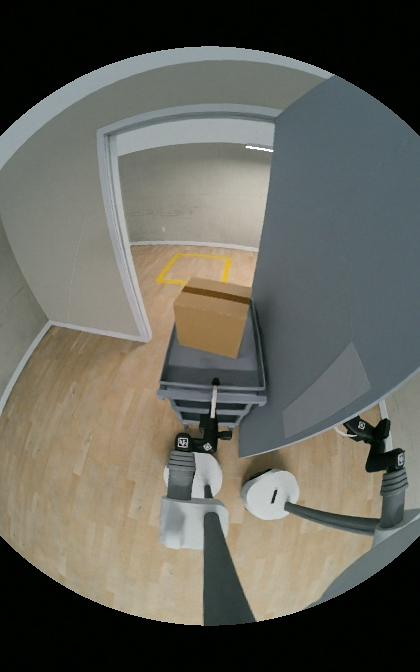

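Call:
move(blocking=false, r1={"base": {"translate_m": 0.3, "strafe_m": 0.01}, "pace": "slow"}, cameras=[])

Call:
wait(seconds=6, cameras=["r1_head_camera","r1_head_right_camera"])

Scene clock: 1593.73 s.
move: r1 moving
r1.base_odometry: x=-2.416 y=-0.508 heading=+0.875
r1.turned_by_wheels: +0.000
r1.turned_by_imu: -0.001
r1.base_tilt: forward=-1.6 right=+1.3
r1.lidar_m: 0.32 0.36 1.93 2.63 2.85 4.30 - 2.73 0.38 0.38 0.35 0.38
r1.base_status: translate_m moving; strafe_m moving
r1.joint_positions: lift_m=+0.665 arm_m=+0.000 wrist_yaw_rad=-0.003 wrist_pitch_rad=+0.012 wrist_roll_rad=+1.569 gripper_m=-0.029
r1.joint_status: not commanded
r1.measured_speeds: translate_m=+0.049 strafe_m=+0.002 rotate_rad=+0.001 lift_m=+0.000 arm_m=+0.000 wrist_yaw_rad=-0.004 wrist_pitch_rad=+0.000 wrist_roll_rad=+0.000
r1.motor_effort: lift_m=+17(17) arm_m=+4(4) wheel_0=+4(4) wheel_1=+3(6) wheel_2=-11(11)
r1.servo_current: wrist_yaw_rad=59(72) wrist_pitch_rad=65(78) wrist_roll_rad=46(65) gripper_m=111(111)
r1.hand_pose: x=+0.4590 y=-0.0882 z=+0.8400 quat_wxyz=(+0.708, +0.707, +0.003, -0.005) (m; r1's base frame)
r1.wrist_depth_mm: 394 392 - 186 187 418 421 / 484 508 - 184 187 535 - / - 477 - 185 186 - - / - 382 377 183 185 - - / - 394 122 183 184 - - / - 397 122 183 183 160 - / - 167 121 182 183 155 -
r2: as last shown
r2.base_tilt: forward=-0.6 right=+0.0
r2.lidar_m: 1.29 0.35 0.40 0.37 3.38 4.62 - 2.18 1.60 1.52 1.58 1.36
r2.motor_effort: lift_m=+21(21) arm_m=-5(5) wheel_0=+1(1) wheel_1=-11(12) wheel_2=+14(14)
r2.servo_current: wrist_yaw_rad=85(91) wrist_pitch_rad=39(46) wrist_roll_rad=52(59) gripper_m=111(117)
r2.contact_limits: strafe_m 0.8
r2.wrist_depth_mm: - - 221 167 310 368 - / - 201 218 167 312 370 - / - 202 219 168 314 368 - / - 203 220 168 314 370 - / - 203 220 168 317 373 - / - 207 208 168 179 375 - / 452 216 216 - 330 351 -
pictures: none
No camera images: "cameras" was empty.

Scene clock: 1597.50 s.
earlier move: r1 done
r1.base_odometry: x=-2.239 y=-0.281 heading=+0.875
r1.turned_by_wheels: +0.000
r1.turned_by_imu: -0.001
r1.base_tilt: forward=-1.6 right=+1.3
r1.lidar_m: 0.35 0.37 1.49 2.58 2.79 4.19 - 0.56 0.37 0.32 0.33 0.37
r1.base_status: done
r1.joint_positions: lift_m=+0.665 arm_m=+0.000 wrist_yaw_rad=-0.003 wrist_pitch_rad=+0.012 wrist_roll_rad=+1.569 gripper_m=-0.029
r1.joint_status: not commanded
r1.measured_speeds: all 0
r1.motor_effort: lift_m=+17(17) arm_m=+4(4) wheel_0=+2(5) wheel_1=+3(7) wheel_2=-3(12)
r1.servo_current: wrist_yaw_rad=52(72) wrist_pitch_rad=65(78) wrist_roll_rad=52(72) gripper_m=104(111)
r1.hand_pose: x=+0.4590 y=-0.0883 z=+0.8400 quat_wxyz=(+0.708, +0.707, +0.003, -0.005) (m; r1's base frame)
r1.wrist_depth_mm: 410 404 118 179 179 436 436 / 549 535 118 179 180 539 - / - 439 119 180 181 - - / - 379 119 180 181 - - / - 394 120 182 183 - - / - 404 121 182 183 160 - / - 165 121 183 184 156 -
r2.base_odometry: x=-4.070 y=+0.207 heading=-2.122
r2.turned_by_wheels: +0.000
r2.turned_by_imu: +0.001
r2.base_tilt: forward=-0.6 right=+0.0
r2.lidar_m: 1.28 0.36 0.50 3.23 3.36 4.64 - 2.19 1.57 1.51 1.59 1.37
r2.base_status: not commanded
r2.joint_positions: lift_m=+0.920 arm_m=+0.000 wrist_yaw_rad=+1.064 wrist_pitch_rad=+0.001 wrist_roll_rad=+0.000 gripper_m=-0.026
r2.joint_status: not commanded
r2.measured_speeds: all 0
r2.motor_effort: lift_m=+21(21) arm_m=-5(6) wheel_0=+1(2) wheel_1=-12(12) wheel_2=+14(14)
r2.servo_current: wrist_yaw_rad=91(104) wrist_pitch_rad=46(46) wrist_roll_rad=46(59) gripper_m=117(117)
r2.contact_limits: strafe_m 0.8
r2.hand_pose: x=+0.3873 y=+0.2098 z=+1.0977 quat_wxyz=(+0.862, +0.000, +0.000, +0.507) (m; r2's base frame)
r2.wrist_depth_mm: - 201 221 166 310 368 - / - 202 217 167 314 368 - / - 202 219 167 314 368 - / - 203 220 167 315 368 - / - 203 220 168 317 373 - / - 206 208 169 178 375 - / - 218 216 - 330 353 -
wait: 3.77 of 6 s (r1 has come to rest)
pictures: r1_head_camera, r1_head_right_camera
Images, in order (width x height): r1_head_camera 420x560, r1_head_right_camera 420x672.

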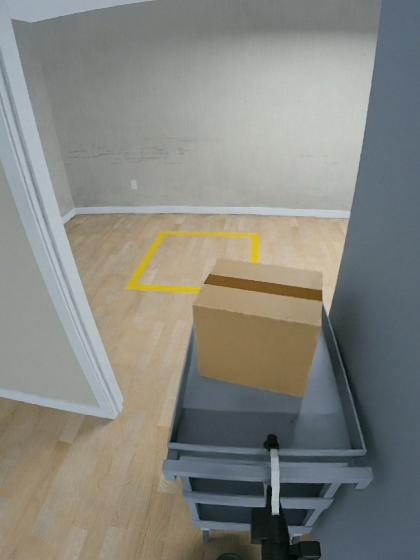

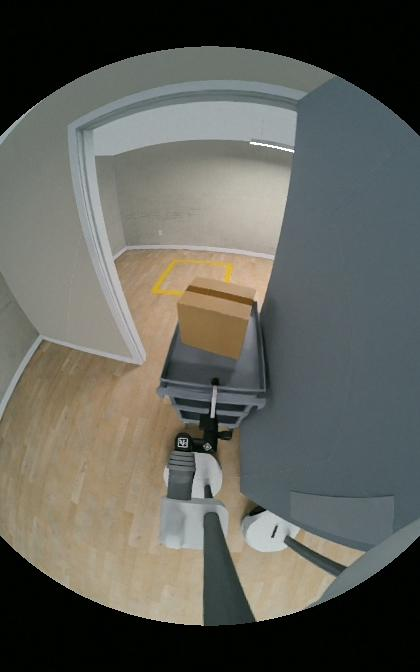

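Call:
move(blocking=false, r1={"base": {"translate_m": 0.3, "strafe_m": 0.03}, "pace": "slow"}, cameras=[])

Call:
wait(seconds=6, cameras=["r1_head_camera","r1_head_right_camera"])

Scene clock: 1606.43 s.
move: r1 moving
r1.base_odometry: x=-2.232 y=-0.271 heading=+0.875
r1.turned_by_wheels: +0.000
r1.turned_by_imu: -0.001
r1.base_tilt: forward=-1.6 right=+1.3
r1.lidar_m: 0.33 0.36 1.45 2.56 2.81 4.19 - 0.56 0.36 0.32 0.33 0.38
r1.base_status: translate_m moving; strafe_m moving
r1.joint_positions: lift_m=+0.665 arm_m=+0.000 wrist_yaw_rad=-0.003 wrist_pitch_rad=+0.012 wrist_roll_rad=+1.569 gripper_m=-0.029
r1.joint_status: not commanded
r1.measured_speeds: translate_m=+0.049 strafe_m=+0.005 rotate_rad=+0.000 lift_m=+0.000 arm_m=+0.000 wrist_yaw_rad=+0.000 wrist_pitch_rad=+0.000 wrist_roll_rad=+0.000
r1.motor_effort: lift_m=+17(17) arm_m=+4(4) wheel_0=+2(6) wheel_1=+6(6) wheel_2=-11(11)
r1.servo_current: wrist_yaw_rad=52(65) wrist_pitch_rad=72(72) wrist_roll_rad=52(72) gripper_m=98(104)
r1.hand_pose: x=+0.4590 y=-0.0883 z=+0.8400 quat_wxyz=(+0.708, +0.707, +0.003, -0.005) (m; r1's base frame)
r1.wrist_depth_mm: 413 407 118 178 180 433 433 / 539 535 118 179 180 539 - / - 452 119 180 181 - - / - 379 119 181 182 - - / - 394 120 181 182 - - / - 402 121 182 183 160 - / - 167 121 182 185 156 -
r2: as last shown
r2.turned_by_imu: +0.000
r2.lidar_m: 1.28 0.34 0.53 3.23 3.38 4.65 - 2.20 1.59 1.51 1.58 1.38
r2.motor_effort: lift_m=+20(21) arm_m=-5(6) wheel_0=+1(1) wheel_1=-11(12) wheel_2=+14(14)
r2.servo_current: wrist_yaw_rad=91(91) wrist_pitch_rad=46(46) wrist_roll_rad=46(65) gripper_m=111(111)
r2.contact_limits: strafe_m 0.8
r2.wrist_depth_mm: - 427 221 167 312 368 - / - 202 218 167 314 370 - / - 202 219 168 312 370 - / - 202 220 168 315 370 - / - 204 220 168 317 370 - / - 206 208 169 178 373 - / - 410 216 - 330 351 -
pictures: none
No camera images: "cameras" was empty.

Scene clock: 1610.23 s.
earlier move: r1 done
r1.base_odometry: x=-2.070 y=-0.032 heading=+0.875
r1.turned_by_wheels: +0.000
r1.turned_by_imu: -0.002
r1.base_tilt: forward=-1.6 right=+1.3
r1.lidar_m: 0.34 0.37 1.00 2.52 2.76 4.09 - 0.52 0.37 0.32 0.36 0.40
r1.base_status: done
r1.joint_positions: lift_m=+0.665 arm_m=+0.000 wrist_yaw_rad=-0.004 wrist_pitch_rad=+0.012 wrist_roll_rad=+1.569 gripper_m=-0.029
r1.joint_status: not commanded
r1.measured_speeds: all 0
r1.motor_effort: lift_m=+17(17) arm_m=+4(4) wheel_0=-1(6) wheel_1=+2(7) wheel_2=-5(11)
r1.servo_current: wrist_yaw_rad=59(65) wrist_pitch_rad=59(72) wrist_roll_rad=59(72) gripper_m=104(111)
r1.hand_pose: x=+0.4589 y=-0.0887 z=+0.8400 quat_wxyz=(+0.708, +0.707, +0.003, -0.006) (m; r1's base frame)
r1.wrist_depth_mm: - - 110 169 170 1576 - / - - 112 171 173 - - / 364 366 113 174 175 - - / 384 382 115 177 178 - - / - 399 117 180 181 - - / - 413 119 182 185 163 - / - 167 121 185 186 159 -
r2.base_odometry: x=-4.070 y=+0.207 heading=-2.122
r2.turned_by_wheels: +0.000
r2.turned_by_imu: +0.001
r2.base_tilt: forward=-0.6 right=+0.0
r2.lidar_m: 1.29 0.37 0.74 3.23 3.37 4.61 - 2.18 1.58 1.51 1.59 1.35
r2.base_status: not commanded
r2.joint_positions: lift_m=+0.920 arm_m=+0.000 wrist_yaw_rad=+1.064 wrist_pitch_rad=+0.001 wrist_roll_rad=+0.000 gripper_m=-0.026
r2.joint_status: not commanded
r2.measured_speeds: all 0
r2.motor_effort: lift_m=+21(21) arm_m=-6(6) wheel_0=+1(2) wheel_1=-12(12) wheel_2=+14(14)
r2.servo_current: wrist_yaw_rad=98(104) wrist_pitch_rad=39(46) wrist_roll_rad=46(65) gripper_m=104(117)
r2.contact_limits: strafe_m 0.8
r2.hand_pose: x=+0.3873 y=+0.2098 z=+1.0977 quat_wxyz=(+0.862, +0.000, +0.000, +0.507) (m; r2's base frame)
r2.wrist_depth_mm: - - 221 167 310 368 - / - 201 217 167 314 366 - / - 203 220 167 312 368 - / - 203 220 167 315 370 - / - 204 220 168 317 373 - / - 208 208 169 178 373 - / - - 216 - 330 353 -
wait: 3.80 of 6 s (r1 has come to rest)
pictures: r1_head_camera, r1_head_right_camera
Images, in order (width x height): r1_head_camera 420x560, r1_head_right_camera 420x672.

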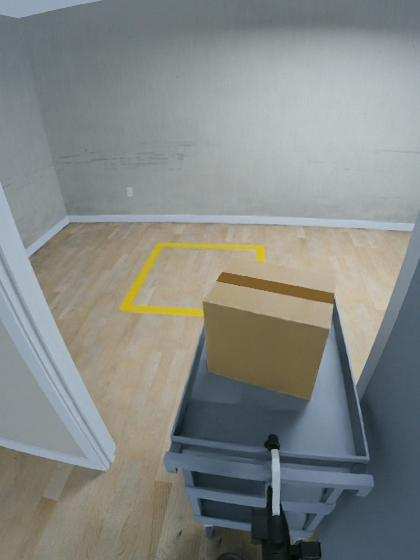

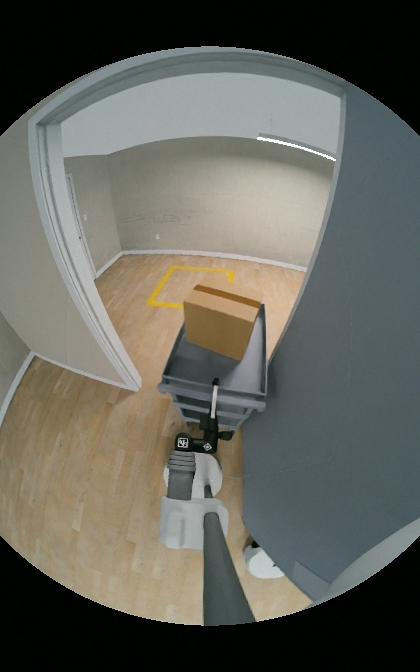

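Call:
move(blocking=false, r1={"base": {"translate_m": 0.3, "strafe_m": 0.04}, "pace": "slow"}, cameras=[])

Call:
wait(seconds=6, cameras=["r1_head_camera","r1_head_right_camera"])

Scene clock: 1615.73 s.
move: r1 moving
r1.base_odometry: x=-2.063 y=-0.021 heading=+0.875
r1.turned_by_wheels: +0.000
r1.turned_by_imu: -0.001
r1.base_tilt: forward=-1.6 right=+1.3
r1.lidar_m: 0.35 0.39 0.98 2.52 2.70 4.10 - 0.51 0.38 0.35 0.37 0.37
r1.base_status: translate_m moving; strafe_m moving
r1.joint_positions: lift_m=+0.665 arm_m=+0.000 wrist_yaw_rad=-0.004 wrist_pitch_rad=+0.012 wrist_roll_rad=+1.569 gripper_m=-0.029
r1.joint_status: not commanded
r1.measured_speeds: translate_m=+0.048 strafe_m=+0.006 rotate_rad=+0.000 lift_m=+0.000 arm_m=+0.000 wrist_yaw_rad=+0.000 wrist_pitch_rad=+0.000 wrist_roll_rad=+0.000
r1.motor_effort: lift_m=+17(17) arm_m=+4(4) wheel_0=+3(4) wheel_1=+4(5) wheel_2=-11(11)
r1.servo_current: wrist_yaw_rad=46(59) wrist_pitch_rad=65(65) wrist_roll_rad=59(59) gripper_m=104(104)
r1.hand_pose: x=+0.4589 y=-0.0887 z=+0.8400 quat_wxyz=(+0.708, +0.707, +0.003, -0.006) (m; r1's base frame)
r1.wrist_depth_mm: - - 110 168 170 1576 - / - - 111 171 172 - - / 364 366 113 174 175 - - / 387 382 114 177 178 - - / - 402 117 179 181 - - / - 415 119 182 184 163 - / - 168 121 185 185 160 -
r2: as last shown
r2.turned_by_imu: +0.000
r2.lidar_m: 1.29 0.36 0.76 3.23 3.37 4.62 - 2.17 1.59 1.50 1.60 1.37
r2.motor_effort: lift_m=+20(21) arm_m=-5(5) wheel_0=+0(1) wheel_1=-11(12) wheel_2=+13(14)
r2.servo_current: wrist_yaw_rad=85(98) wrist_pitch_rad=39(46) wrist_roll_rad=52(52) gripper_m=111(111)
r2.contact_limits: strafe_m 0.8
r2.wrist_depth_mm: - - 222 166 312 368 - / - 202 217 167 314 368 - / - 202 219 168 315 368 - / - 204 220 167 314 368 - / - 203 221 169 317 370 - / - 209 208 169 179 373 - / - - 216 - 330 351 -
pictures: none
No camera images: "cameras" was empty.

Scene clock: 1619.53 s.
earlier move: r1 done
r1.base_odometry: x=-1.908 y=+0.224 heading=+0.874
r1.turned_by_wheels: +0.000
r1.turned_by_imu: -0.002
r1.base_tilt: forward=-1.6 right=+1.3
r1.lidar_m: 0.35 0.41 0.65 2.28 2.66 3.96 - 0.58 0.40 0.36 0.42 0.35
r1.base_status: done
r1.joint_positions: lift_m=+0.665 arm_m=+0.000 wrist_yaw_rad=-0.005 wrist_pitch_rad=+0.012 wrist_roll_rad=+1.569 gripper_m=-0.029
r1.joint_status: not commanded
r1.measured_speeds: all 0
r1.motor_effort: lift_m=+17(17) arm_m=+4(4) wheel_0=-2(5) wheel_1=+1(7) wheel_2=-7(12)
r1.servo_current: wrist_yaw_rad=52(72) wrist_pitch_rad=65(78) wrist_roll_rad=26(72) gripper_m=104(111)
r1.hand_pose: x=+0.4588 y=-0.0890 z=+0.8400 quat_wxyz=(+0.708, +0.707, +0.002, -0.006) (m; r1's base frame)
r1.wrist_depth_mm: - - 101 158 159 - - / - 455 104 163 163 - - / 368 362 107 168 169 - - / - 387 110 173 173 - - / - 413 113 178 179 - - / - 433 117 182 183 163 - / - 170 120 187 188 163 -
r2.base_odometry: x=-4.070 y=+0.207 heading=-2.122
r2.turned_by_wheels: +0.000
r2.turned_by_imu: +0.001
r2.base_tilt: forward=-0.6 right=+0.1
r2.lidar_m: 1.31 0.35 1.11 3.21 3.34 4.61 - 2.16 1.57 1.53 1.60 1.35
r2.base_status: not commanded
r2.joint_positions: lift_m=+0.920 arm_m=+0.000 wrist_yaw_rad=+1.064 wrist_pitch_rad=+0.001 wrist_roll_rad=+0.000 gripper_m=-0.026
r2.joint_status: not commanded
r2.measured_speeds: all 0
r2.motor_effort: lift_m=+21(21) arm_m=-5(6) wheel_0=+1(2) wheel_1=-11(12) wheel_2=+13(14)
r2.servo_current: wrist_yaw_rad=91(104) wrist_pitch_rad=33(46) wrist_roll_rad=39(59) gripper_m=104(117)
r2.contact_limits: strafe_m 0.8
r2.hand_pose: x=+0.3873 y=+0.2098 z=+1.0977 quat_wxyz=(+0.862, +0.000, +0.000, +0.507) (m; r2's base frame)
r2.wrist_depth_mm: - - 221 167 310 366 - / - 202 218 167 312 370 - / - 202 220 167 315 366 - / - 203 220 168 314 370 - / - 204 220 168 317 370 - / - 208 208 169 179 377 - / - - 216 - 330 351 -
wait: 3.80 of 6 s (r1 has come to rest)
pictures: r1_head_camera, r1_head_right_camera
Images, in order (width x height): r1_head_camera 420x560, r1_head_right_camera 420x672.

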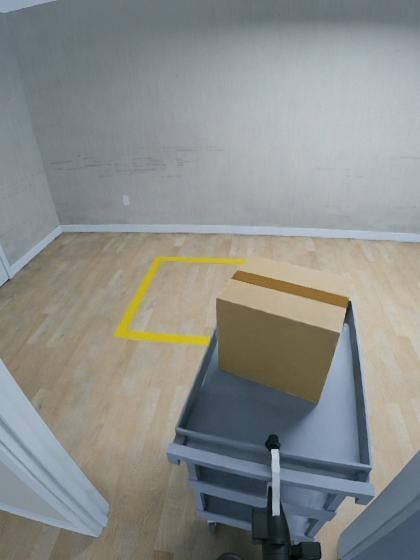

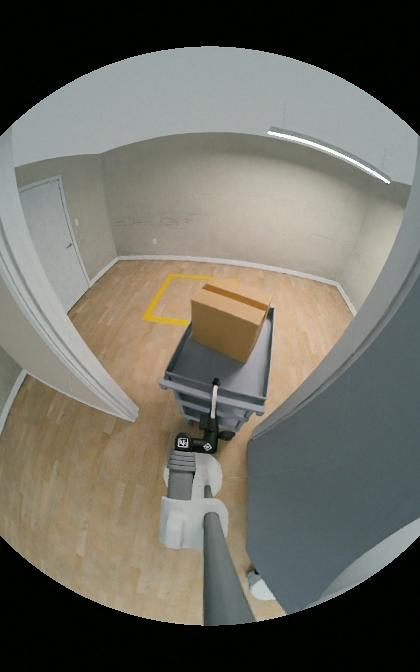

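Call:
move(blocking=false, r1={"base": {"translate_m": 0.3, "strafe_m": 0.0}, "pace": "slow"}, cameras=[])

Call:
wait(seconds=6, cameras=["r1_head_camera","r1_head_right_camera"])

Scene clock: 1637.03 s.
move: r1 moving
r1.base_odometry: x=-1.900 y=+0.233 heading=+0.874
r1.turned_by_wheels: +0.000
r1.turned_by_imu: -0.001
r1.base_tilt: forward=-1.6 right=+1.3
r1.lidar_m: 0.36 0.41 0.65 2.20 2.63 3.97 - 0.61 0.42 0.37 0.41 0.38
r1.base_status: translate_m moving; strafe_m moving
r1.joint_positions: lift_m=+0.665 arm_m=+0.000 wrist_yaw_rad=-0.006 wrist_pitch_rad=+0.012 wrist_roll_rad=+1.569 gripper_m=-0.029
r1.joint_status: not commanded
r1.measured_speeds: translate_m=+0.048 strafe_m=+0.000 rotate_rad=+0.001 lift_m=+0.000 arm_m=+0.000 wrist_yaw_rad=+0.000 wrist_pitch_rad=+0.000 wrist_roll_rad=+0.000
r1.motor_effort: lift_m=+17(17) arm_m=+4(4) wheel_0=+3(4) wheel_1=+4(4) wheel_2=-11(12)
r1.servo_current: wrist_yaw_rad=52(65) wrist_pitch_rad=65(72) wrist_roll_rad=46(65) gripper_m=104(104)
r1.hand_pose: x=+0.4587 y=-0.0892 z=+0.8400 quat_wxyz=(+0.708, +0.707, +0.002, -0.006) (m; r1's base frame)
r1.wrist_depth_mm: - - 101 158 159 - - / - 445 104 163 163 - - / 364 362 106 167 168 - - / - 382 109 173 173 - - / - 413 112 178 178 - - / - 430 117 182 183 163 - / - 170 120 187 188 163 -
r2: as last shown
r2.turned_by_imu: +0.000
r2.base_tilt: forward=-0.6 right=+0.0
r2.lidar_m: 1.29 0.36 1.14 3.22 3.36 4.59 - 2.18 1.57 1.52 1.59 1.37
r2.motor_effort: lift_m=+20(21) arm_m=-5(6) wheel_0=+1(1) wheel_1=-11(12) wheel_2=+13(14)
r2.servo_current: wrist_yaw_rad=78(98) wrist_pitch_rad=39(46) wrist_roll_rad=59(59) gripper_m=111(117)
r2.contact_limits: strafe_m 0.8
r2.wrist_depth_mm: - - 222 167 312 366 - / - 202 217 167 314 364 - / - 202 219 167 312 368 - / - 203 220 168 314 370 - / - 204 220 169 315 373 - / - 208 207 169 179 373 - / - - 216 - 332 351 -
pictures: none
No camera images: "cameras" was empty.

Scene clock: 1640.80 s.
earlier move: r1 done
r1.base_odometry: x=-1.716 y=+0.454 heading=+0.874
r1.turned_by_wheels: +0.000
r1.turned_by_imu: +0.000
r1.base_tilt: forward=-1.6 right=+1.3
r1.lidar_m: 0.35 0.43 0.54 0.53 2.61 3.94 - 0.60 0.41 0.38 2.51 0.35
r1.base_status: done
r1.joint_positions: lift_m=+0.665 arm_m=+0.000 wrist_yaw_rad=-0.006 wrist_pitch_rad=+0.012 wrist_roll_rad=+1.569 gripper_m=-0.029
r1.joint_status: not commanded
r1.measured_speeds: all 0
r1.motor_effort: lift_m=+17(17) arm_m=+4(4) wheel_0=+4(7) wheel_1=+2(7) wheel_2=-4(13)
r1.servo_current: wrist_yaw_rad=39(78) wrist_pitch_rad=65(72) wrist_roll_rad=46(72) gripper_m=98(111)
r1.hand_pose: x=+0.4587 y=-0.0892 z=+0.8400 quat_wxyz=(+0.708, +0.707, +0.002, -0.006) (m; r1's base frame)
r1.wrist_depth_mm: - - - 153 155 - - / - 375 101 159 160 - - / 366 364 - 164 166 - - / - 384 107 170 171 - - / - 415 111 177 178 - - / - 439 115 183 183 162 - / - 170 120 188 189 480 -
r2.base_odometry: x=-4.070 y=+0.207 heading=-2.122
r2.turned_by_wheels: +0.000
r2.turned_by_imu: +0.001
r2.base_tilt: forward=-0.6 right=+0.0
r2.lidar_m: 1.27 0.34 1.90 3.23 3.37 4.63 - 2.17 1.59 1.52 1.58 1.37
r2.base_status: not commanded
r2.joint_positions: lift_m=+0.920 arm_m=+0.000 wrist_yaw_rad=+1.064 wrist_pitch_rad=+0.001 wrist_roll_rad=+0.000 gripper_m=-0.026
r2.joint_status: not commanded
r2.measured_speeds: all 0
r2.motor_effort: lift_m=+20(21) arm_m=-6(6) wheel_0=+1(1) wheel_1=-11(12) wheel_2=+14(14)
r2.servo_current: wrist_yaw_rad=91(98) wrist_pitch_rad=39(46) wrist_roll_rad=52(59) gripper_m=111(117)
r2.contact_limits: strafe_m 0.8
r2.hand_pose: x=+0.3873 y=+0.2098 z=+1.0977 quat_wxyz=(+0.862, +0.000, +0.000, +0.507) (m; r2's base frame)
r2.wrist_depth_mm: - - 221 167 314 366 - / - 201 218 167 314 368 - / - 202 220 167 314 368 - / - 202 219 168 314 370 - / - 204 220 169 317 373 - / - 209 208 169 178 375 - / - - 216 - 329 355 -
wait: 3.77 of 6 s (r1 has come to rest)
pictures: r1_head_camera, r1_head_right_camera
Images, in order (width x height): r1_head_camera 420x560, r1_head_right_camera 420x672.

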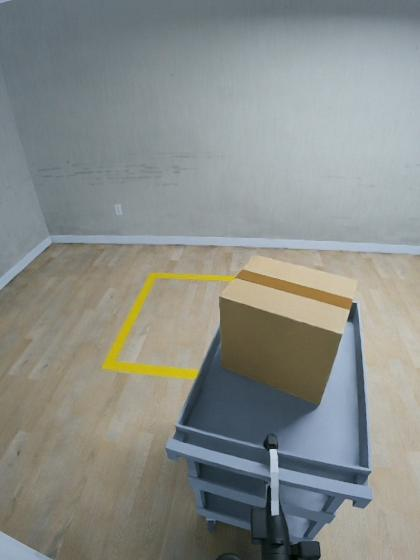

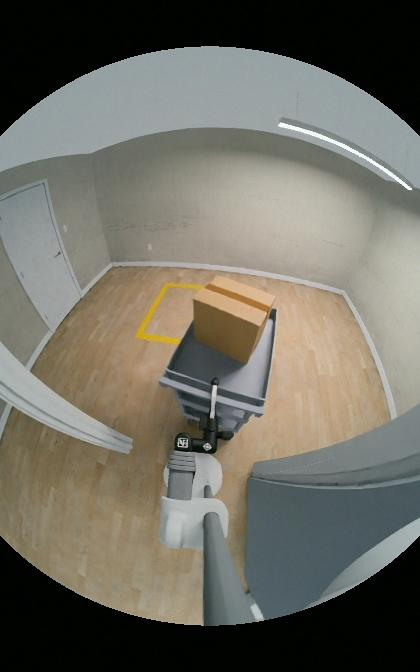

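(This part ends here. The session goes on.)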